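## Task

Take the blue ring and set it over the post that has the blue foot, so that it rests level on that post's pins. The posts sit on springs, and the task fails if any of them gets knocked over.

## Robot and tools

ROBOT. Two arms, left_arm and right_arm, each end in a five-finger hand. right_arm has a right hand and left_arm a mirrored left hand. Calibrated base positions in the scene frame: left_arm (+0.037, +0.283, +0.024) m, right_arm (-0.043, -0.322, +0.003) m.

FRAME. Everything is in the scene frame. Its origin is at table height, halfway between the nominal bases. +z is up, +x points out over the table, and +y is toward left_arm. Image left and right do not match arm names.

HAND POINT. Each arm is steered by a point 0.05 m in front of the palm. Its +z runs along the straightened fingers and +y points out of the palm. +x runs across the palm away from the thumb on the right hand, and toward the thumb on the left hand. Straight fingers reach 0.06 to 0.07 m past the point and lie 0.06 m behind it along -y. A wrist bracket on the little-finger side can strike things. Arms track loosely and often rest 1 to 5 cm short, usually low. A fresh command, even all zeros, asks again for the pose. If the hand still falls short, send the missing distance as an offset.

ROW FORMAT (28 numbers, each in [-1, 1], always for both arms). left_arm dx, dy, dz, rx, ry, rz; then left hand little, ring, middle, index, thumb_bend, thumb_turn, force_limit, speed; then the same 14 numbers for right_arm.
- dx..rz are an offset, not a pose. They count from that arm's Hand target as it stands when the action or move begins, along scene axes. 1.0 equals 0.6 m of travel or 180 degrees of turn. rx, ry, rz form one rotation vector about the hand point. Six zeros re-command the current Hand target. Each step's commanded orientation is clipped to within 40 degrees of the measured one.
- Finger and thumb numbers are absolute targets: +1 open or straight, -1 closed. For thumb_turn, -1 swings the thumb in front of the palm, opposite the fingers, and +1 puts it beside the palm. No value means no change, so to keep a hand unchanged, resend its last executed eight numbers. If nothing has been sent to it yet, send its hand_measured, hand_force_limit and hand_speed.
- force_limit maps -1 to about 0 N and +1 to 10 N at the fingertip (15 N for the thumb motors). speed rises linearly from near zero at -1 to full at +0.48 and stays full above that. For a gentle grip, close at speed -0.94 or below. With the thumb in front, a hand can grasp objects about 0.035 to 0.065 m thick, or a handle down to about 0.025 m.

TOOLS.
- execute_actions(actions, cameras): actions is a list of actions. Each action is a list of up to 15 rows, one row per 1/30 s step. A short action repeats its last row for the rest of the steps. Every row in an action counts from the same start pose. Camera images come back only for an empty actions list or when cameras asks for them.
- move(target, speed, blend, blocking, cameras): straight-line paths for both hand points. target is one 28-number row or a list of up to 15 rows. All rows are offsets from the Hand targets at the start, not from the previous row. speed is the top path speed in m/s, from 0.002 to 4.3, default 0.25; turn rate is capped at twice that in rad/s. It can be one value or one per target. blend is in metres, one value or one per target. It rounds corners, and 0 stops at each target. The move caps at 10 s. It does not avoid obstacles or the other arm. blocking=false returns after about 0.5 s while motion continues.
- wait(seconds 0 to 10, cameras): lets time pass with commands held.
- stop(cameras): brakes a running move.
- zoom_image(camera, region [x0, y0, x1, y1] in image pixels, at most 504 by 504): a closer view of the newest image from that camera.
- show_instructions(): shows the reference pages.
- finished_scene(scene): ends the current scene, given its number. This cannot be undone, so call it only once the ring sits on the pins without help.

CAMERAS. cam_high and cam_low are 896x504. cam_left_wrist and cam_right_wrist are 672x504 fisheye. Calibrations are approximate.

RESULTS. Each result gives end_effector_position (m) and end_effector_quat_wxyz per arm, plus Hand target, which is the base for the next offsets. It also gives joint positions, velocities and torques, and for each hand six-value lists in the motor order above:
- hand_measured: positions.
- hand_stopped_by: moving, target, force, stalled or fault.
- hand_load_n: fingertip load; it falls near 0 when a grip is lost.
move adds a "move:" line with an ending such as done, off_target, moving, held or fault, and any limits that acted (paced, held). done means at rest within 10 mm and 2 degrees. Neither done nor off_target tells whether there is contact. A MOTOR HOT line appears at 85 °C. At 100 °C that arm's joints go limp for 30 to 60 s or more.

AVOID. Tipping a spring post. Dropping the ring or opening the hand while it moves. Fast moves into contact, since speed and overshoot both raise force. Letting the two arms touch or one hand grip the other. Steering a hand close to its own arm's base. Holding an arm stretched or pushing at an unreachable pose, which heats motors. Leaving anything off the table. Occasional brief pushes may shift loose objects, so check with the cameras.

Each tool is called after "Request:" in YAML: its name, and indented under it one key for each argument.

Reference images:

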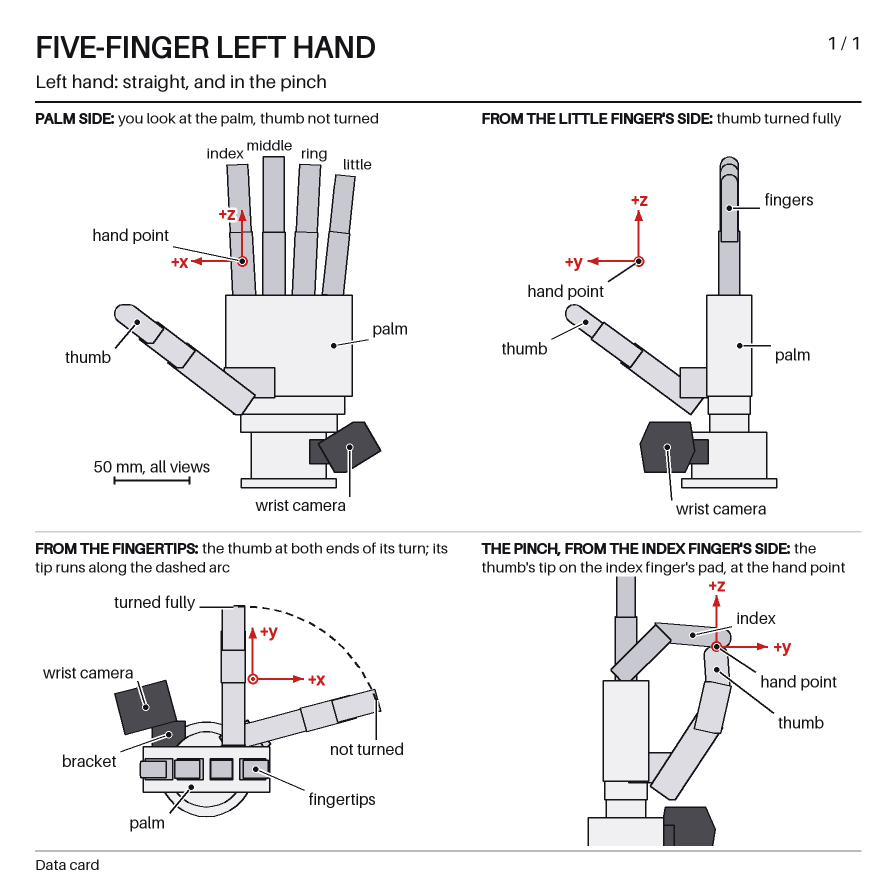

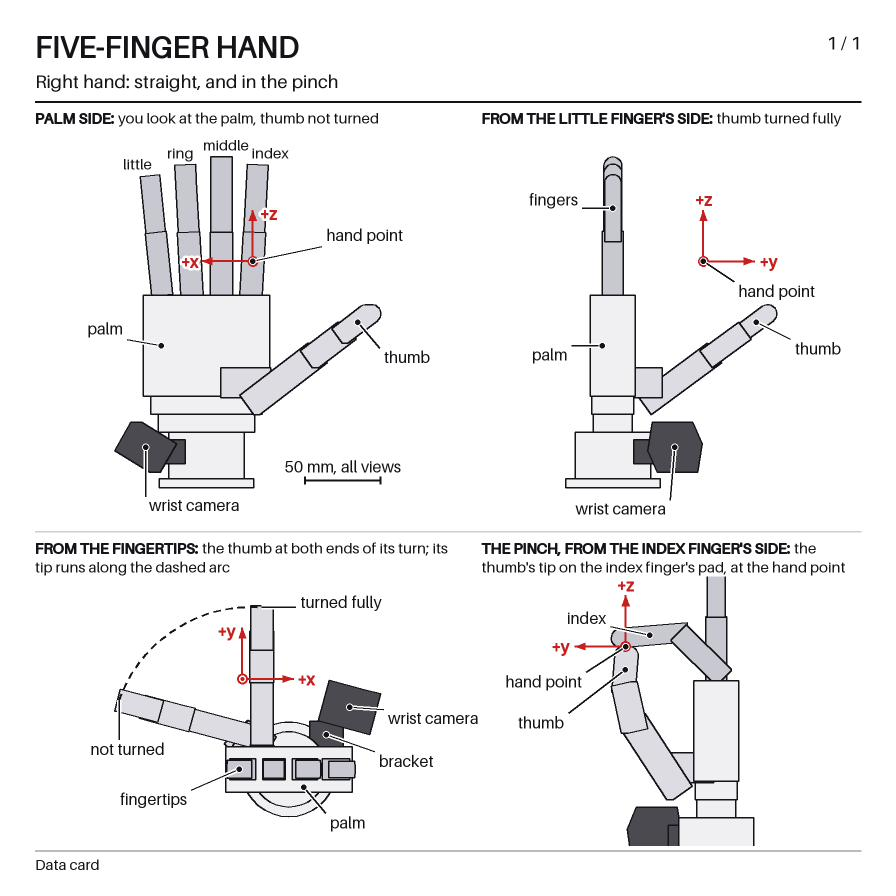

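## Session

Request:
execute_actions:
  actions: []

Request:
zoom_image:
  camera: "cam_high"
  region: [250, 50, 600, 350]

Request:
zoom_image:
  camera: "cam_low"
  region: [200, 50, 700, 400]

Scene clock: 0.00 s.
left_arm: end_effector_position=(+0.7066, +0.2771, +0.1310) hand_measured=(+1.000, +1.000, +1.000, +1.000, +1.000, +1.000) hand_load_n=(+0.0, +0.0, +0.0, +0.0, +0.0, +0.0) hand_stopped_by=(target, target, target, target, target, target) hand_force_limit=0.00 hand_speed=-0.80 end_effector_quat_wxyz=(+0.122, -0.511, +0.725, -0.445) | right_arm: end_effector_position=(+0.6604, -0.3017, +0.2724) hand_measured=(+1.000, +1.000, +1.000, +1.000, +1.000, +1.000) hand_load_n=(+0.0, +0.0, +0.0, +0.0, +0.0, +0.0) hand_stopped_by=(target, target, target, target, target, target) hand_force_limit=0.00 hand_speed=-0.80 end_effector_quat_wxyz=(+0.658, -0.557, +0.381, -0.335)
Joint positions: left_arm=[0.234 1.907 1.492 -0.421 0.685 0.264] | right_arm=[-0.26 1.746 1.217 0.646 -0.691 0.204]
Joint velocities: within noise
Joint torques (N m): no reading
Motor temperatures (°C): left_arm=[24 28 33 25 23 24] | right_arm=[27 28 30 25 27 26]
Heat: left arm: hottest elbow 33 °C; right arm: hottest elbow 30 °C.
Hand target: left_arm +0.7173, +0.2791, +0.1493; +0.138, -0.501, +0.725, -0.452 | right_arm +0.6652, -0.3026, +0.2850; +0.661, -0.554, +0.372, -0.343
camera_calibration:
cam_left_wrist: T_world_to_cam=[[0.514255, -0.329884, 0.791656, -0.367063], [-0.82623, -0.438073, 0.354169, 0.660534], [0.229968, -0.836223, -0.497841, 0.248974], [0, 0, 0, 1]] pos_world=[0.677261, 0.376472, 0.180596]
cam_right_wrist: T_world_to_cam=[[0.137003, -0.0490524, -0.989355, 0.165759], [-0.839513, 0.524387, -0.142252, 0.749923], [0.525783, 0.850066, 0.0306622, 0.0195001], [0, 0, 0, 1]] pos_world=[0.596608, -0.401695, 0.270075]

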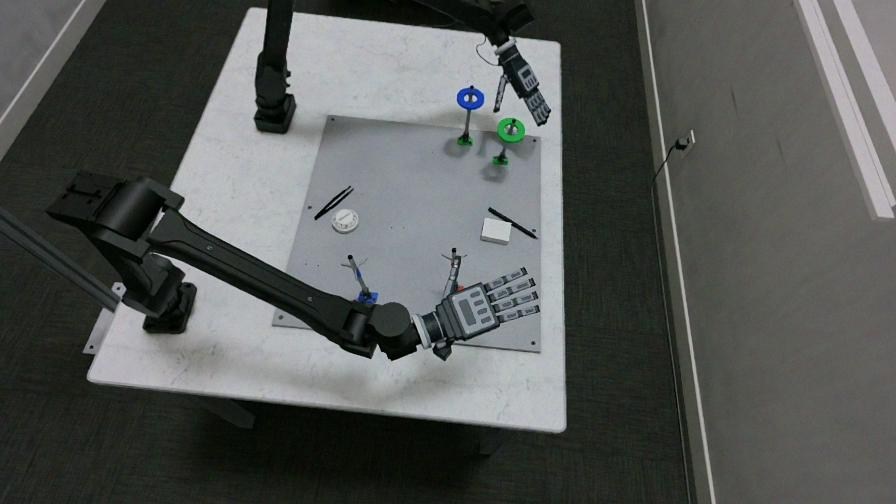

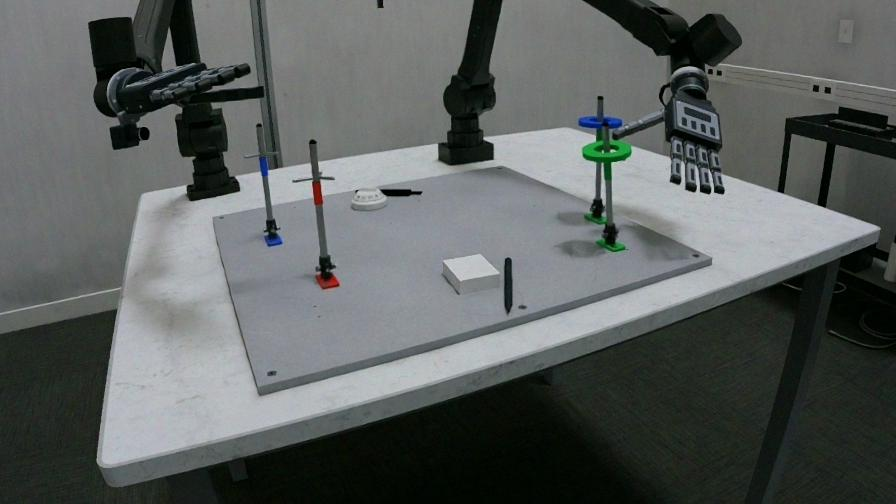

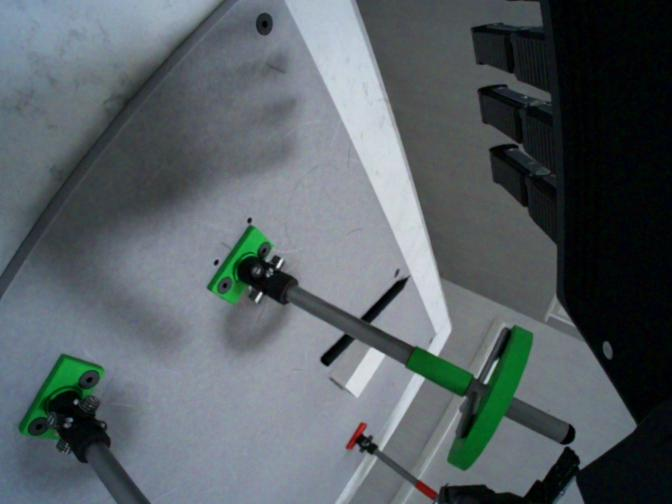

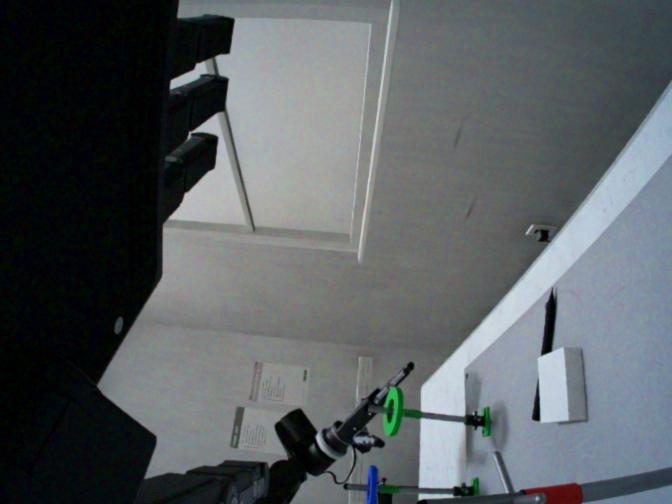

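Scaled by 1.440 from the camera's 896x504 image, which has a finer 1280x720 frame.

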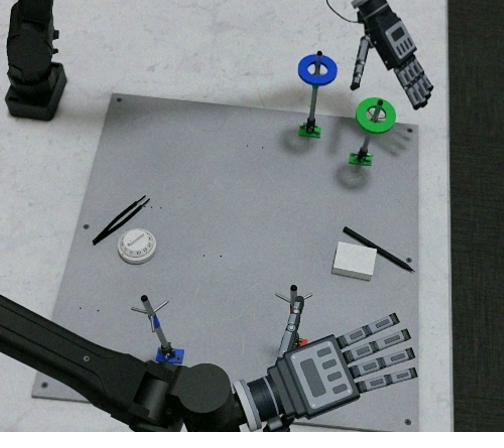

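Scaled by 1.008 from the camera's 896x504 image, which has a finer 1280x720 frame.

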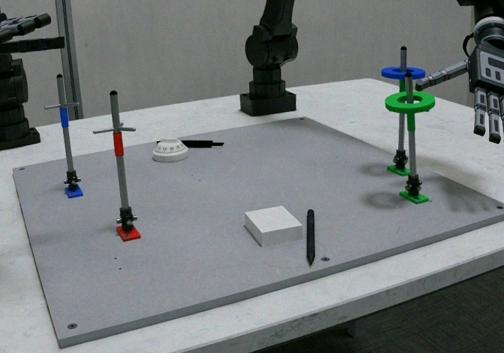

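Request:
zoom_image:
  camera: "cam_high"
  region: [430, 70, 550, 180]

Request:
zoom_image:
  camera: "cam_high"
  region: [310, 230, 400, 320]

Request:
zoom_image:
  camera: "cam_low"
  region: [560, 80, 680, 260]

Request:
zoom_image:
  camera: "cam_low"
  region: [220, 100, 350, 300]

Scaled by 4.200 from the camera's 896x504 image, which has a finer 1280x720 frame.

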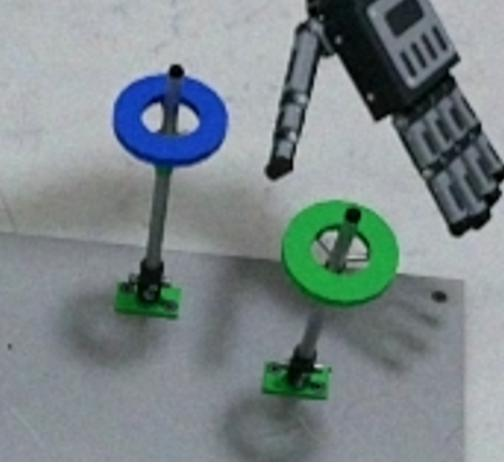

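Scaled by 5.600 from the camera's 896x504 image, which has a finer 1280x720 frame.

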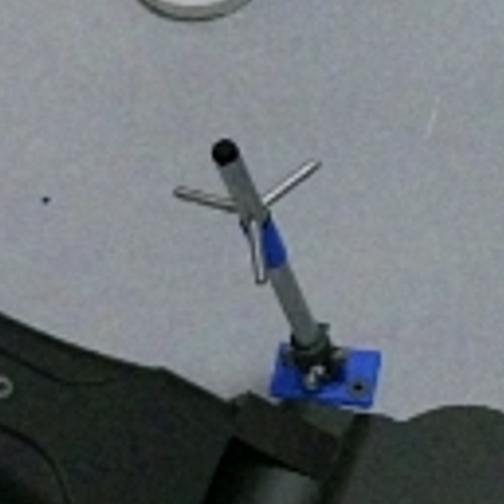

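Scaled by 2.800 from the camera's 896x504 image, which has a finer 1280x720 frame.

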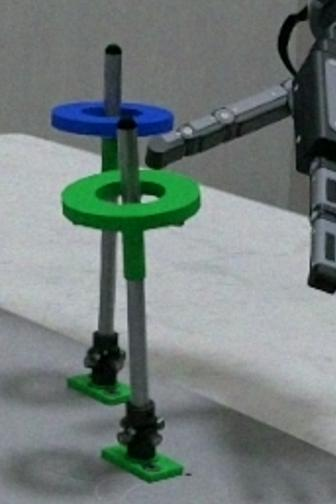

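Scaled by 2.520 from the camera's 896x504 image, which has a finer 1280x720 frame.

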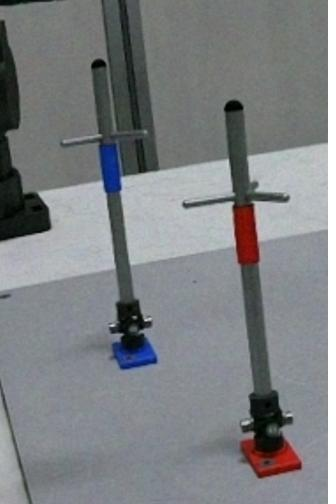

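Request:
move:
  target: [0.0,0.05,0.3,0,0,0,1,1,1,1,1,1,0,-0.8,0,0,0,0,0,0,1,1,1,1,1,1,0,-0.8]
  speed: 0.15
  cameras: ["cam_high","cam_low","cam_left_wrist"]

Scene clock: 84.87 s.
left_arm: end_effector_position=(+0.7077, +0.3013, +0.2957) hand_measured=(+1.000, +1.000, +1.000, +1.000, +1.000, +1.000) hand_load_n=(+0.0, +0.0, +0.5, +0.0, +0.0, -0.5) hand_stopped_by=(target, target, target, target, target, target) hand_force_limit=0.00 hand_speed=-0.80 end_effector_quat_wxyz=(+0.109, -0.518, +0.724, -0.442) | right_arm: end_effector_position=(+0.6604, -0.3017, +0.2724) hand_measured=(+1.000, +1.000, +1.000, +1.000, +1.000, +1.000) hand_load_n=(-0.5, +0.0, +0.0, +0.0, +0.0, +0.0) hand_stopped_by=(target, target, target, target, target, target) hand_force_limit=0.00 hand_speed=-0.80 end_effector_quat_wxyz=(+0.658, -0.557, +0.381, -0.335)
Joint positions: left_arm=[0.273 1.851 1.861 -0.895 0.714 0.298] | right_arm=[-0.26 1.746 1.217 0.646 -0.691 0.204]
Joint torques (N m): left_arm=[0.67 -20.6 16.18 -0.06 0.63 0.06] | right_arm=[0.91 -17.32 8.8 1.89 -0.11 -0.09]
Motor temperatures (°C): left_arm=[24 35 45 26 24 24] | right_arm=[27 31 41 26 27 26]
Heat: left arm: hottest elbow 45 °C; right arm: hottest elbow 41 °C.
Hand target: left_arm +0.7173, +0.3091, +0.3294; +0.138, -0.501, +0.725, -0.452 | right_arm +0.6652, -0.3026, +0.2850; +0.661, -0.554, +0.372, -0.343
Off the commanded pose: left_arm 0.036 m, 4 deg | right_arm 0.014 m, 2 deg.
move: off_target (left_arm, right_arm)
camera_calibration:
cam_left_wrist: T_world_to_cam=[[0.535392, -0.320832, 0.781295, -0.504757], [-0.816225, -0.434315, 0.380981, 0.597645], [0.217097, -0.841687, -0.4944, 0.360643], [0, 0, 0, 1]] pos_world=[0.679762, 0.401172, 0.344975]
Images, in order (width x height): cam_high 896x504, cam_low 896x504, cam_left_wrist 672x504.

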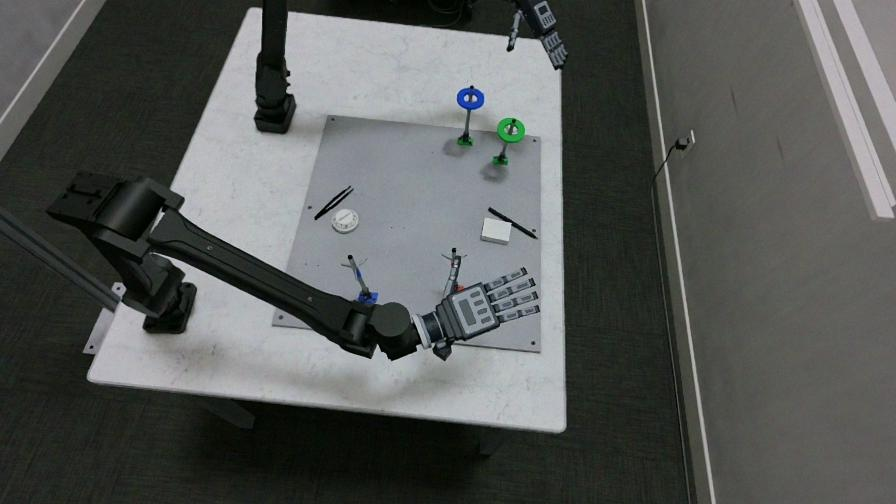

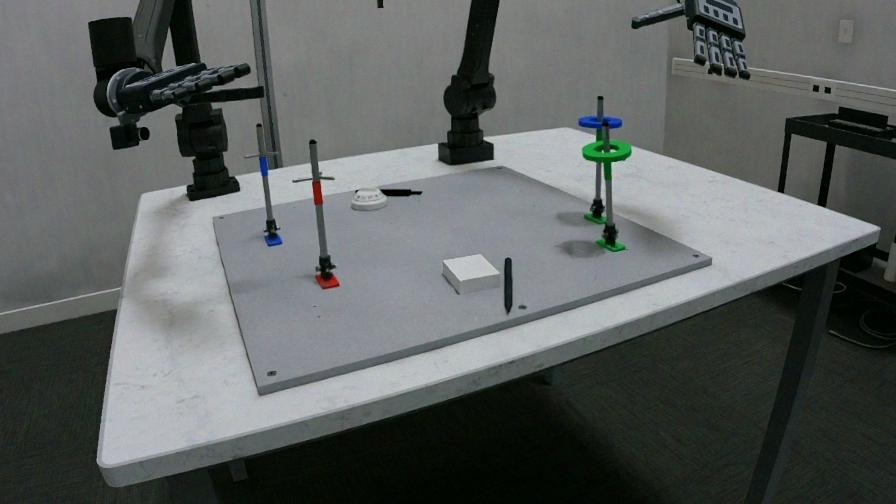

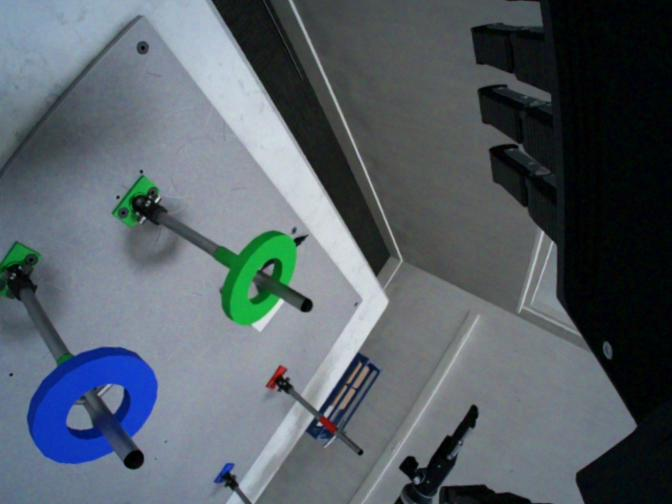

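Request:
zoom_image:
  camera: "cam_left_wrist"
  region: [0, 220, 260, 480]

Scaled by 1.938 from the camera's 672x504 image, which has a finer 960x720 frame.

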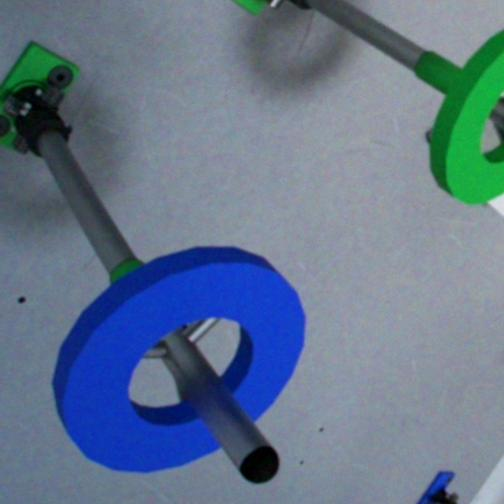

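Request:
move:
  target:
    - [-0.162,0.1515,0.051,-0.1062,0.3479,0.558,1,1,1,1,1,1,0,-0.8,0,0,0,0,0,0,1,1,1,1,1,1,0,-0.8]
  speed: 0.3
  cameras: ["cam_high","cam_low","cam_left_wrist"]

Scene clock: 119.17 s.
left_arm: end_effector_position=(+0.6278, +0.3980, +0.3374) hand_measured=(+1.000, +1.000, +1.000, +1.000, +1.000, +1.000) hand_load_n=(+0.0, +0.0, +0.0, +0.0, +0.0, +0.0) hand_stopped_by=(target, target, target, target, target, target) hand_force_limit=0.00 hand_speed=-0.80 end_effector_quat_wxyz=(-0.012, +0.998, -0.003, +0.067) | right_arm: end_effector_position=(+0.6604, -0.3017, +0.2724) hand_measured=(+1.000, +1.000, +1.000, +1.000, +1.000, +1.000) hand_load_n=(+0.0, +0.0, +0.0, +0.0, +0.0, +0.0) hand_stopped_by=(target, target, target, target, target, target) hand_force_limit=0.00 hand_speed=-0.80 end_effector_quat_wxyz=(+0.658, -0.557, +0.381, -0.335)
Joint positions: left_arm=[0.351 1.821 2.076 -1.69 0.018 -1.256] | right_arm=[-0.26 1.746 1.217 0.646 -0.691 0.204]
Joint torques (N m): left_arm=[0.21 -21.07 10.09 -0.66 0.18 -0.15] | right_arm=[1.44 -17.08 8.83 1.96 -0.08 -0.06]
Heat: left arm: hottest elbow 45 °C; right arm: hottest elbow 42 °C.
Hand target: left_arm +0.6201, +0.4000, +0.3600; -0.001, +1.000, +0.001, +0.000 | right_arm +0.6652, -0.3026, +0.2850; +0.661, -0.554, +0.372, -0.343
Off the commanded pose: left_arm 0.024 m, 8 deg | right_arm 0.014 m, 2 deg.
joint sent to its limit (left arm) — joint 4 (wrist pitch), lower limit. The joint targets are off in orientation, not in position.
move: off_target (left_arm, right_arm)
camera_calibration:
cam_left_wrist: T_world_to_cam=[[0.276022, 0.960978, 0.0182376, -0.553386], [0.7659, -0.231374, 0.599886, -0.589369], [0.580697, -0.151613, -0.799878, 0.0801574], [0, 0, 0, 1]] pos_world=[0.557597, 0.40758, 0.427762]
Images, in order (width x height): cam_high 896x504, cam_low 896x504, cam_left_wrist 672x504.

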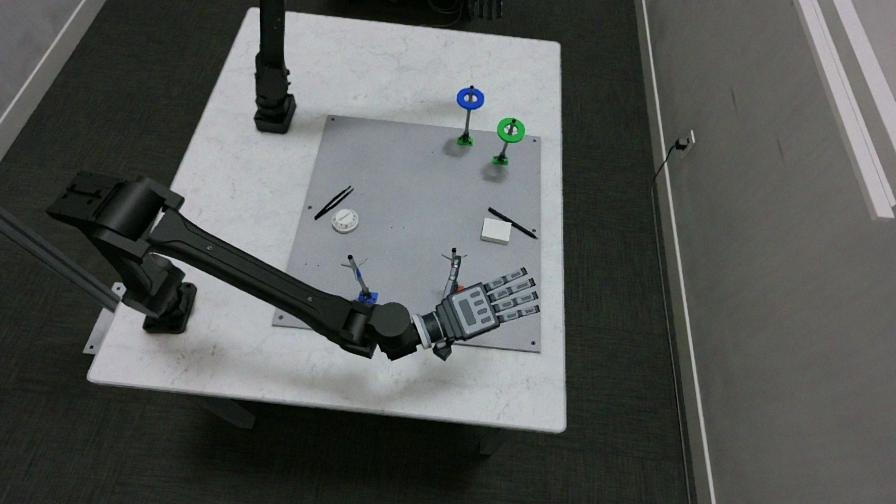

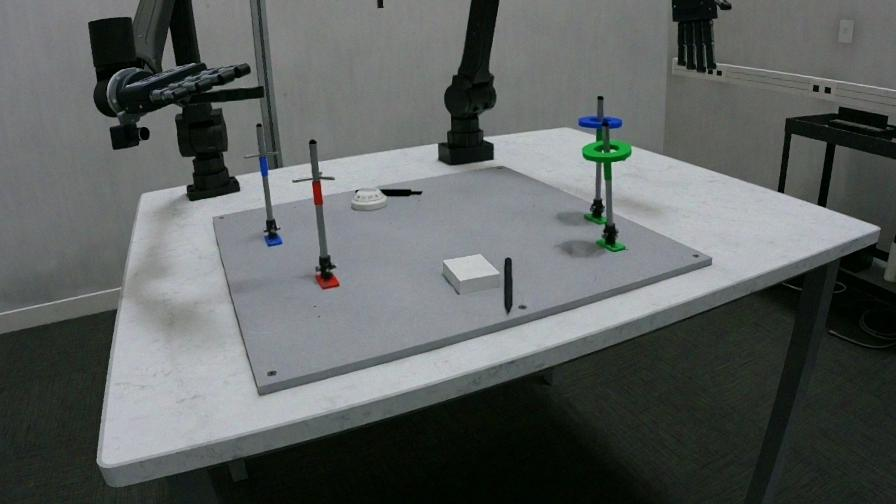

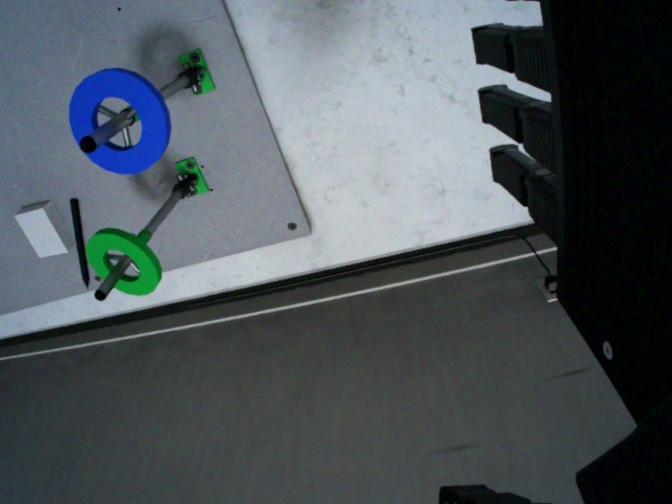

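Request:
zoom_image:
  camera: "cam_left_wrist"
  region: [40, 20, 240, 220]

Scaled by 2.520 from the camera's 672x504 image, which has a finer 960x720 frame.

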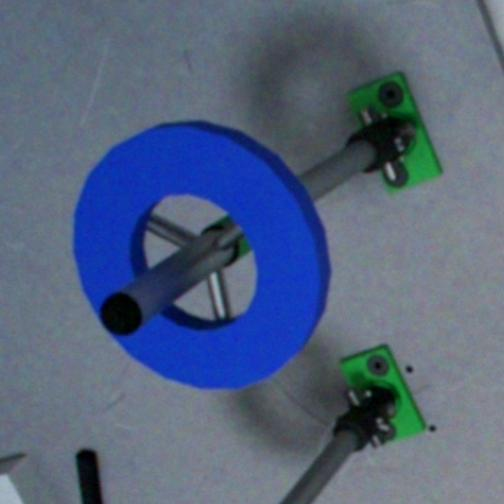

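Request:
move:
  target:
    - [0.075,-0.16,-0.2,0,0,-0.261,1,1,0.03,0.03,0.35,-1,-0.5,0.3,-0.4,-0.3,0.12,0,0,-0.12,1,1,1,1,1,1,0,-0.8]
    - [0.075,-0.16,-0.2,0,0,-0.261,1,1,0.03,0.03,0.35,-1,-0.5,0.3,-1.0,-0.65,0.15,0,0,-0.333,1,1,1,1,1,1,0,-0.8]
  speed: 0.25
  blend: 0.05
  cameras: ["cam_high","cam_low","cam_left_wrist"]

Scene clock: 168.23 s.
left_arm: end_effector_position=(+0.6544, +0.3043, +0.2313) hand_measured=(+1.000, +1.000, +0.030, +0.030, +0.350, -1.000) hand_load_n=(+0.0, +0.0, +0.0, +0.0, +0.0, +0.0) hand_stopped_by=(target, target, target, target, target, target) hand_force_limit=-0.50 hand_speed=0.30 end_effector_quat_wxyz=(+0.001, +0.921, -0.390, +0.003) | right_arm: end_effector_position=(+0.1535, -0.6367, +0.3591) hand_measured=(+1.000, +1.000, +1.000, +1.000, +1.000, +1.000) hand_load_n=(+0.0, +0.0, +0.0, -0.5, +0.0, +0.0) hand_stopped_by=(target, target, target, target, target, target) hand_force_limit=0.00 hand_speed=-0.80 end_effector_quat_wxyz=(+0.403, -0.297, +0.601, -0.622)
Joint positions: left_arm=[0.176 2.077 2.2 -1.69 0.005 -0.634] | right_arm=[-1.609 0.764 0.598 0.352 -0.998 0.274]
Joint torques (N m): left_arm=[-0.5 -20.13 14.38 -0.91 -0.04 0.07] | right_arm=[-0.03 -3.37 8.02 2.09 -0.09 0.01]
Heat: left arm: hottest elbow 45 °C; right arm: hottest elbow 42 °C.
Hand target: left_arm +0.6650, +0.3039, +0.2400; +0.000, +0.917, -0.398, +0.000 | right_arm +0.1504, -0.6371, +0.3621; +0.402, -0.294, +0.599, -0.627
Off the commanded pose: left_arm 0.014 m, 1 deg | right_arm 0.004 m, 1 deg.
joint sent to its limit (left arm) — joint 4 (wrist pitch), lower limit. The joint targets still meet the commanded pose.
move: off_target (left_arm)
camera_calibration:
cam_left_wrist: T_world_to_cam=[[0.878654, 0.475747, -0.0403935, -0.701902], [0.429443, -0.750482, 0.502351, -0.167074], [0.208677, -0.458739, -0.86372, 0.317276], [0, 0, 0, 1]] pos_world=[0.622269, 0.354089, 0.329615]
Images, in order (width x height): cam_high 896x504, cam_low 896x504, cam_left_wrist 672x504.

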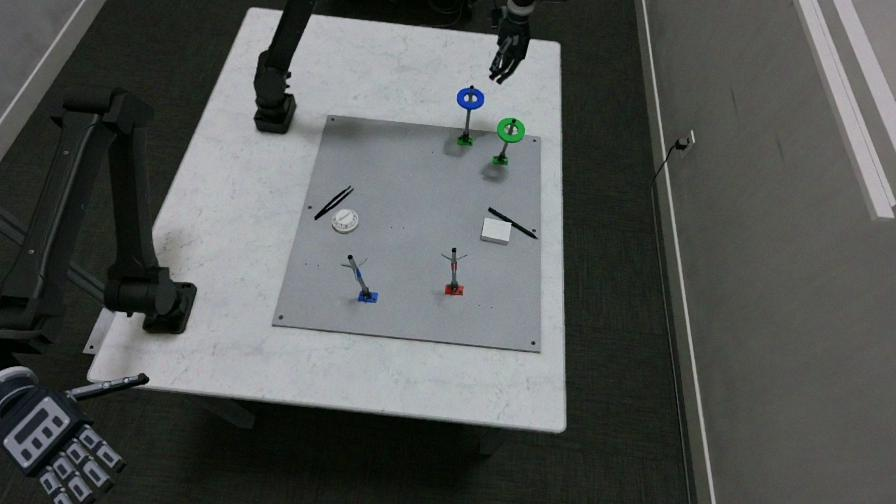

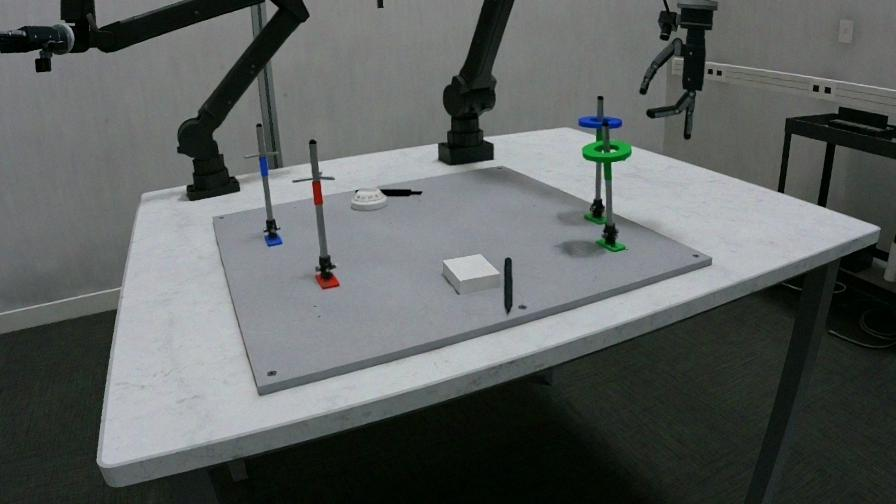

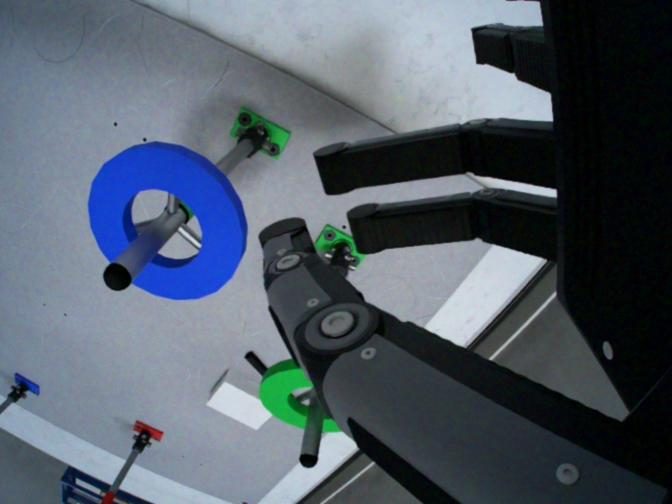

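Request:
zoom_image:
  camera: "cam_left_wrist"
  region: [70, 90, 300, 320]

Scaled by 2.191 from the camera's 672x504 image, which has a finer 960x720 frame.

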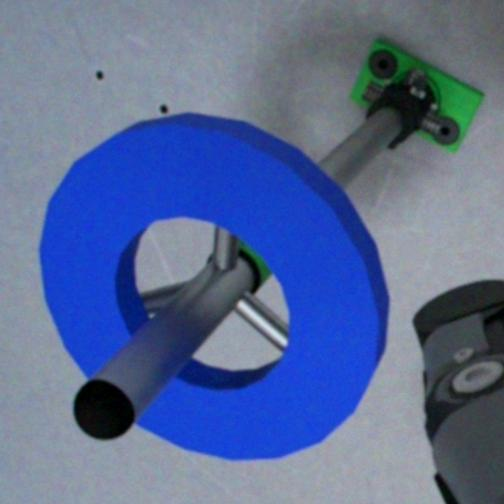

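Request:
move:
  target: [0,0,-0.085,0,0,0,1,1,0.03,0.03,0.35,-1,-0.5,0.3,0,0,0,0,0,0,1,1,1,1,1,1,0,-0.8]
  speed: 0.12
  cameras: ["cam_low","cam_left_wrist"]

Request:
zoom_image:
  camera: "cam_low"
  region: [560, 80, 700, 220]

Scene clock: 196.37 s.
left_arm: end_effector_position=(+0.6611, +0.3060, +0.1963) hand_measured=(+1.000, +1.000, +0.030, +0.030, +0.350, -1.000) hand_load_n=(+0.0, +0.0, +0.0, +0.0, +0.0, +0.0) hand_stopped_by=(target, target, target, target, target, target) hand_force_limit=-0.50 hand_speed=0.30 end_effector_quat_wxyz=(+0.000, +0.920, -0.391, +0.001) | right_arm: end_effector_position=(+0.1535, -0.6366, +0.3591) hand_measured=(+1.000, +1.000, +1.000, +1.000, +1.000, +1.000) hand_load_n=(+0.0, +0.0, +0.0, +0.0, +0.0, +0.0) hand_stopped_by=(target, target, target, target, target, target) hand_force_limit=0.00 hand_speed=-0.80 end_effector_quat_wxyz=(+0.404, -0.297, +0.601, -0.622)
Joint positions: left_arm=[0.176 2.095 2.138 -1.613 0.002 -0.632] | right_arm=[-1.609 0.764 0.598 0.352 -0.998 0.275]
Joint torques (N m): left_arm=[-0.73 -20.54 10.36 -0.34 -0.04 0.07] | right_arm=[0.56 -4.07 8.02 2.15 -0.06 0.05]
Heat: left arm: hottest elbow 48 °C; right arm: hottest elbow 40 °C.
Hand target: left_arm +0.6651, +0.3040, +0.1888; +0.000, +0.917, -0.398, +0.000 | right_arm +0.1504, -0.6372, +0.3621; +0.402, -0.294, +0.599, -0.627
Off the commanded pose: left_arm 0.009 m, 1 deg | right_arm 0.004 m, 1 deg.
move: done
camera_calibration:
cam_left_wrist: T_world_to_cam=[[0.879632, 0.473837, -0.0415511, -0.709855], [0.429272, -0.753194, 0.498422, -0.149344], [0.204875, -0.456264, -0.865938, 0.288684], [0, 0, 0, 1]] pos_world=[0.629376, 0.355587, 0.294924]
Images, in order (width x height): cam_low 896x504, cam_left_wrist 672x504.

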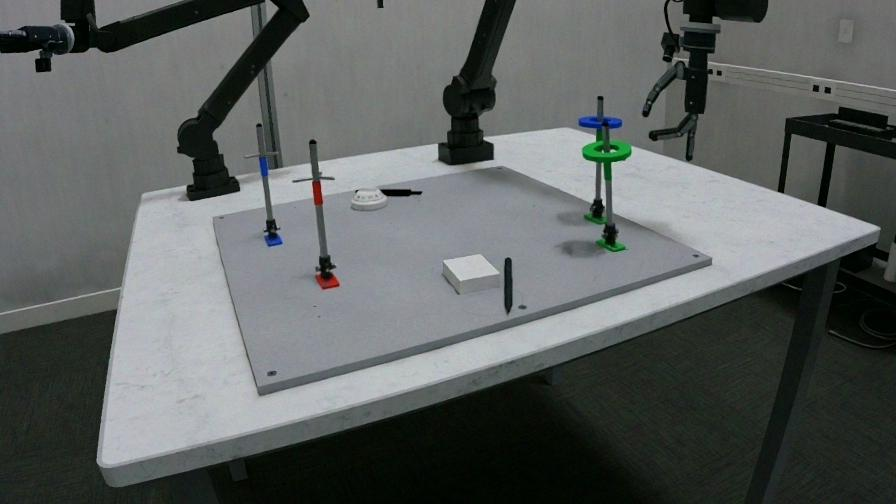

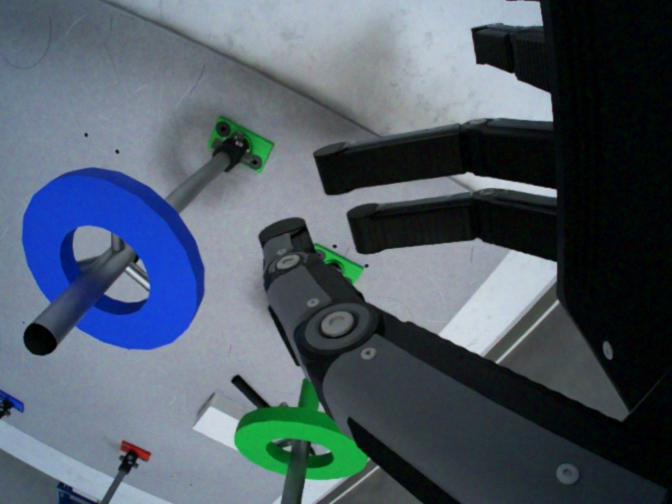

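Scaled by 3.600 from the camera's 896x504 image, which has a finer 1280x720 frame.

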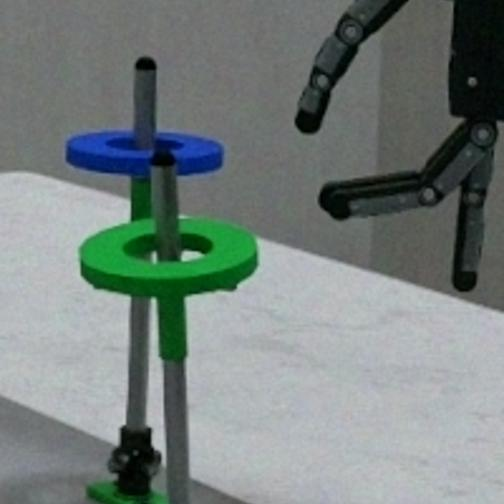

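Request:
move:
  target: [-0.04,-0.04,-0.004,0,0,0,1,1,0.03,0.03,0.35,-1,-0.5,0.3,0,0,0,0,0,0,1,1,1,1,1,1,0,-0.8]
  speed: 0.06
  cameras: ["cam_low","cam_left_wrist"]

Request:
zoom_image:
  camera: "cam_low"
  region: [560, 80, 700, 220]

Scene clock: 216.53 s.
left_arm: end_effector_position=(+0.6375, +0.2823, +0.1662) hand_measured=(+1.000, +1.000, +0.030, +0.030, +0.350, -1.000) hand_load_n=(+0.0, +0.0, +0.0, +0.0, +0.0, +0.0) hand_stopped_by=(target, target, target, target, target, target) hand_force_limit=-0.50 hand_speed=0.30 end_effector_quat_wxyz=(+0.012, +0.916, -0.401, -0.019) | right_arm: end_effector_position=(+0.1535, -0.6366, +0.3591) hand_measured=(+1.000, +1.000, +1.000, +1.000, +1.000, +1.000) hand_load_n=(+0.0, +0.0, +0.0, +0.0, -0.5, +0.0) hand_stopped_by=(target, target, target, target, target, target) hand_force_limit=0.00 hand_speed=-0.80 end_effector_quat_wxyz=(+0.404, -0.297, +0.601, -0.622)
Joint positions: left_arm=[0.142 2.054 1.989 -1.55 0.001 -0.644] | right_arm=[-1.609 0.764 0.598 0.352 -0.998 0.275]
Joint torques (N m): left_arm=[-0.56 -24.06 9.96 -0.43 -0.01 -0.14] | right_arm=[0.09 -4.19 8.03 2.29 -0.06 0.03]
Heat: left arm: hottest elbow 46 °C; right arm: hottest elbow 40 °C.
Hand target: left_arm +0.6410, +0.2799, +0.1865; +0.000, +0.917, -0.398, +0.000 | right_arm +0.1504, -0.6372, +0.3621; +0.402, -0.294, +0.599, -0.627
Off the commanded pose: left_arm 0.021 m, 3 deg | right_arm 0.004 m, 1 deg.
move: off_target (left_arm)
camera_calibration:
cam_left_wrist: T_world_to_cam=[[0.886809, 0.454372, -0.0843521, -0.671088], [0.435373, -0.760207, 0.482219, -0.141385], [0.154982, -0.464361, -0.87198, 0.291761], [0, 0, 0, 1]] pos_world=[0.611464, 0.332924, 0.265981]
Images, in order (width x height): cam_low 896x504, cam_left_wrist 672x504.

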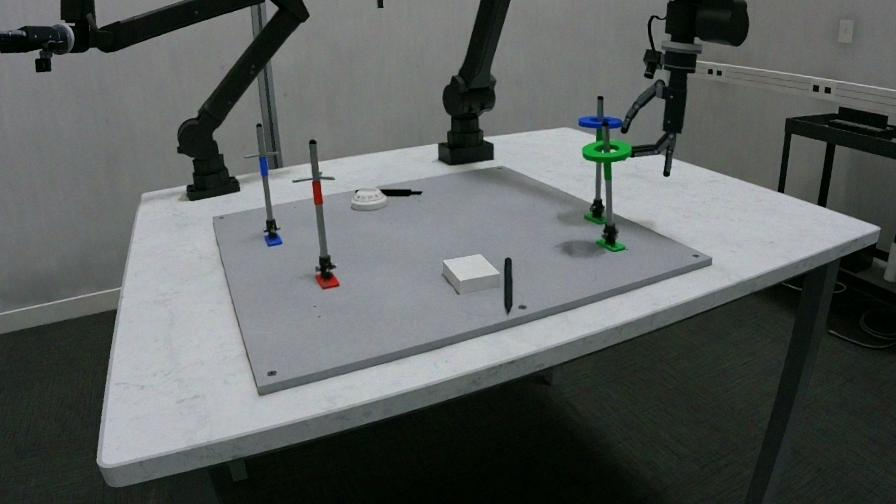

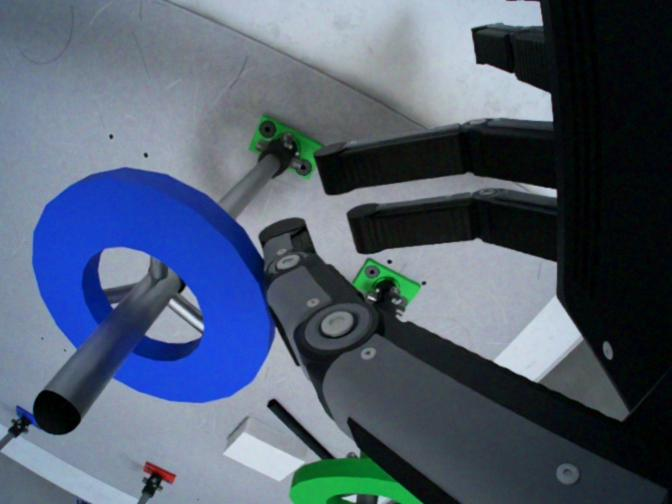

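Scaled by 3.600 from the camera's 896x504 image, which has a finer 1280x720 frame.

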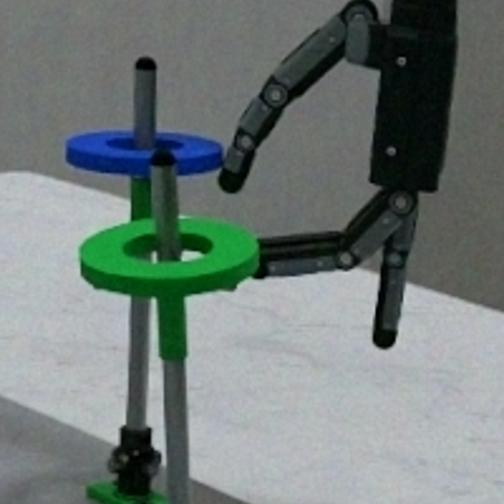

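Request:
move:
  target: [0.008,0.008,0.04,0,0,0,1,1,0.03,0.03,0.35,-1,-0.5,0.3,0,0,0,0,0,0,1,1,1,1,1,1,0,-0.8]
  speed: 0.06
  cameras: ["cam_low","cam_left_wrist"]

Request:
zoom_image:
  camera: "cam_low"
  region: [560, 80, 700, 220]

Scene clock: 222.07 s.
left_arm: end_effector_position=(+0.6334, +0.2819, +0.1812) hand_measured=(+1.000, +1.000, +0.030, +0.030, +0.350, -1.000) hand_load_n=(+0.0, +0.0, +0.0, +0.0, +0.0, +0.0) hand_stopped_by=(target, target, target, target, target, target) hand_force_limit=-0.50 hand_speed=0.30 end_effector_quat_wxyz=(+0.016, +0.916, -0.401, -0.027) | right_arm: end_effector_position=(+0.1535, -0.6366, +0.3591) hand_measured=(+1.000, +1.000, +1.000, +1.000, +1.000, +1.000) hand_load_n=(+0.0, +0.0, +0.0, +0.0, +0.0, +0.0) hand_stopped_by=(target, target, target, target, target, target) hand_force_limit=0.00 hand_speed=-0.80 end_effector_quat_wxyz=(+0.404, -0.297, +0.601, -0.622)
Joint positions: left_arm=[0.142 2.054 2.026 -1.606 0.001 -0.644] | right_arm=[-1.609 0.764 0.598 0.352 -0.998 0.275]
Joint torques (N m): left_arm=[0.09 -22.65 14.38 -1.03 -0.02 -0.07] | right_arm=[0.85 -3.84 7.94 2.33 -0.06 0.01]
Heat: left arm: hottest elbow 45 °C; right arm: hottest elbow 40 °C.
Hand target: left_arm +0.6459, +0.2847, +0.2105; -0.001, +0.917, -0.398, +0.000 | right_arm +0.1504, -0.6372, +0.3621; +0.402, -0.294, +0.599, -0.627
Off the commanded pose: left_arm 0.032 m, 4 deg | right_arm 0.004 m, 1 deg.
move: off_target (left_arm)
camera_calibration:
cam_left_wrist: T_world_to_cam=[[0.884981, 0.454453, -0.101395, -0.661718], [0.444343, -0.759176, 0.475617, -0.151839], [0.139169, -0.465966, -0.873789, 0.316072], [0, 0, 0, 1]] pos_world=[0.60909, 0.332726, 0.281303]
Images, in order (width x height): cam_low 896x504, cam_left_wrist 672x504.

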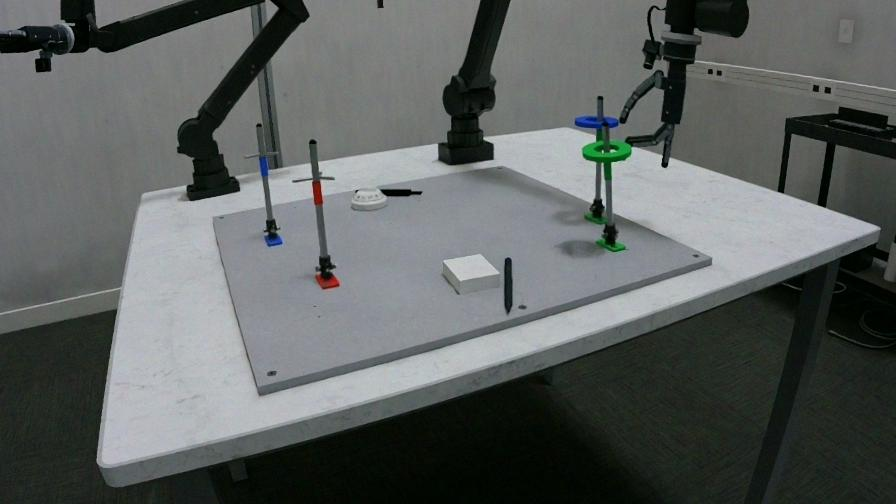

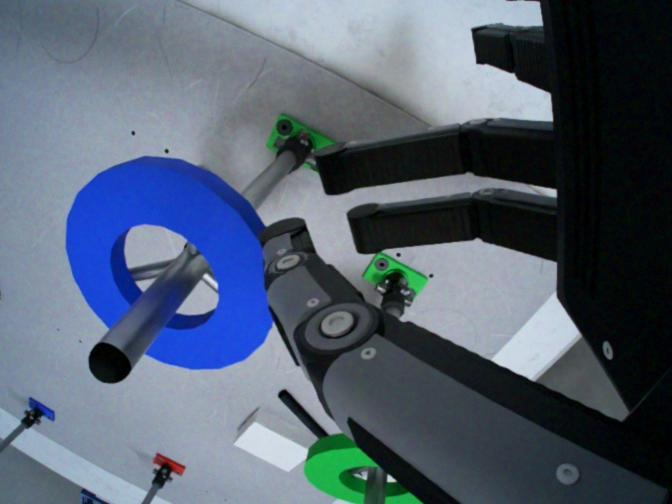

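Scaled by 3.600 from the camera's 896x504 image, which has a finer 1280x720 frame.

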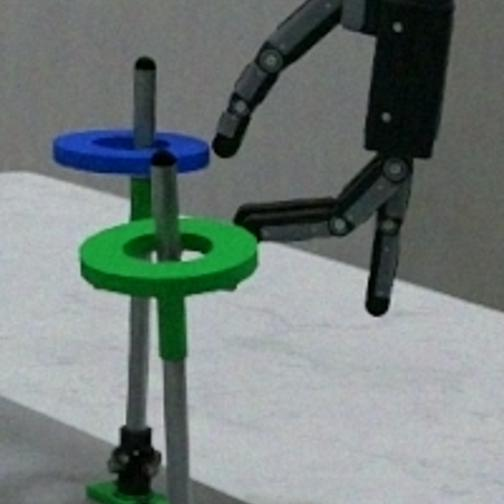

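Request:
move:
  target: [0.03,0.012,0.04,0,0,0,1,1,0.03,0.03,0.35,-1,-0.5,0.3,0,0,0,0,0,0,1,1,1,1,1,1,0,-0.8]
  speed: 0.06
  cameras: ["cam_low","cam_left_wrist"]

Request:
zoom_image:
  camera: "cam_low"
  region: [560, 80, 700, 220]

Scene clock: 233.43 s.
left_arm: end_effector_position=(+0.6531, +0.2853, +0.2274) hand_measured=(+1.000, +1.000, +0.030, +0.030, +0.350, -1.000) hand_load_n=(+0.0, +0.0, +0.0, +0.0, +0.0, +0.0) hand_stopped_by=(target, target, target, target, target, target) hand_force_limit=-0.50 hand_speed=0.30 end_effector_quat_wxyz=(+0.002, +0.917, -0.400, -0.002) | right_arm: end_effector_position=(+0.1535, -0.6366, +0.3591) hand_measured=(+1.000, +1.000, +1.000, +1.000, +1.000, +1.000) hand_load_n=(+0.0, +0.0, +0.0, +0.0, +0.0, -0.5) hand_stopped_by=(target, target, target, target, target, target) hand_force_limit=0.00 hand_speed=-0.80 end_effector_quat_wxyz=(+0.404, -0.297, +0.601, -0.622)
Joint positions: left_arm=[0.145 2.077 2.19 -1.69 0.001 -0.644] | right_arm=[-1.609 0.764 0.598 0.352 -0.998 0.275]
Joint torques (N m): left_arm=[0.67 -20.13 14.16 -0.92 0.04 0] | right_arm=[0.44 -3.78 8.08 2 -0.08 0.03]
Heat: left arm: hottest elbow 47 °C; right arm: hottest elbow 40 °C.
Hand target: left_arm +0.6639, +0.2919, +0.2346; -0.001, +0.917, -0.398, +0.000 | right_arm +0.1504, -0.6372, +0.3621; +0.402, -0.294, +0.599, -0.627
Off the commanded pose: left_arm 0.015 m, 0 deg | right_arm 0.004 m, 1 deg.
joint sent to its limit (left arm) — joint 4 (wrist pitch), lower limit. The joint targets still meet the commanded pose.
move: off_target (left_arm)
camera_calibration:
cam_left_wrist: T_world_to_cam=[[0.888175, 0.456968, -0.048235, -0.691013], [0.418466, -0.761017, 0.495721, -0.167138], [0.189821, -0.460471, -0.867141, 0.319106], [0, 0, 0, 1]] pos_world=[0.623109, 0.335515, 0.326233]
Images, in order (width x height): cam_low 896x504, cam_left_wrist 672x504.

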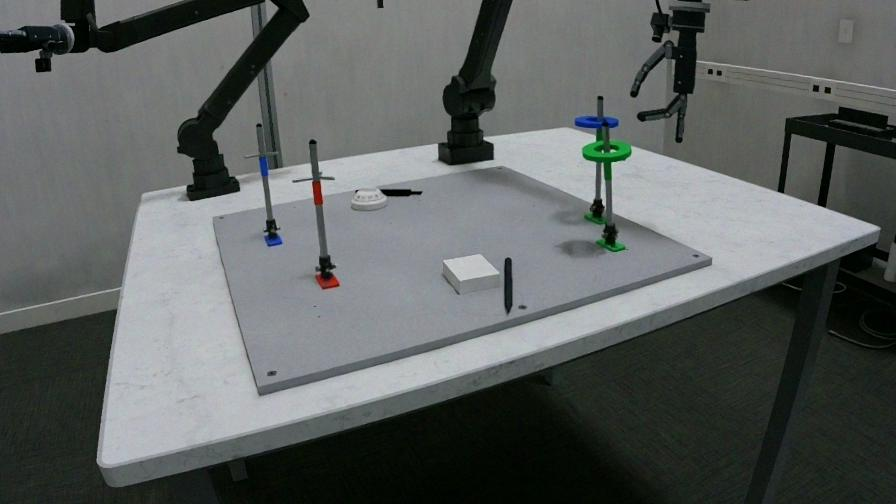

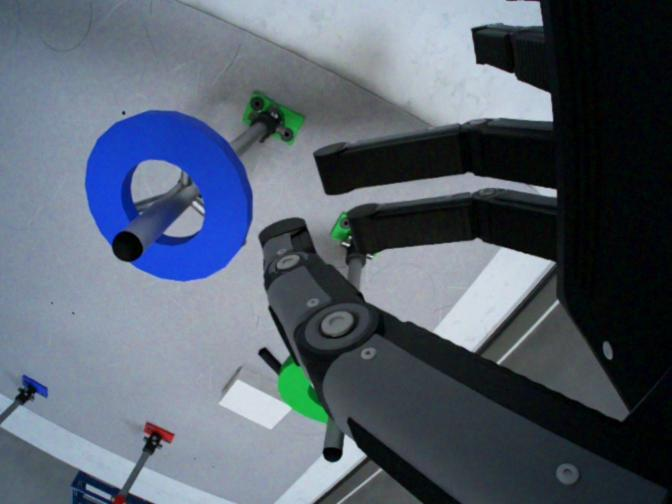

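Scaled by 3.600 from the camera's 896x504 image, which has a finer 1280x720 frame.

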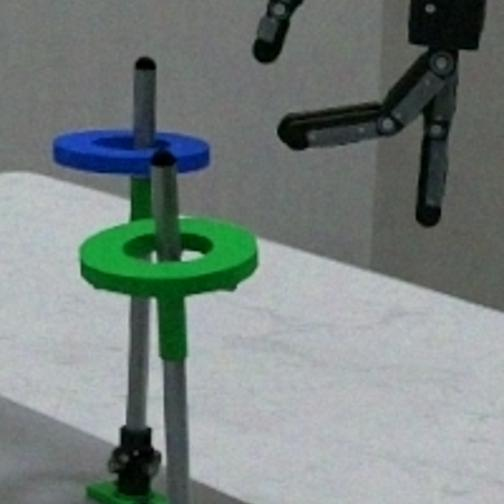

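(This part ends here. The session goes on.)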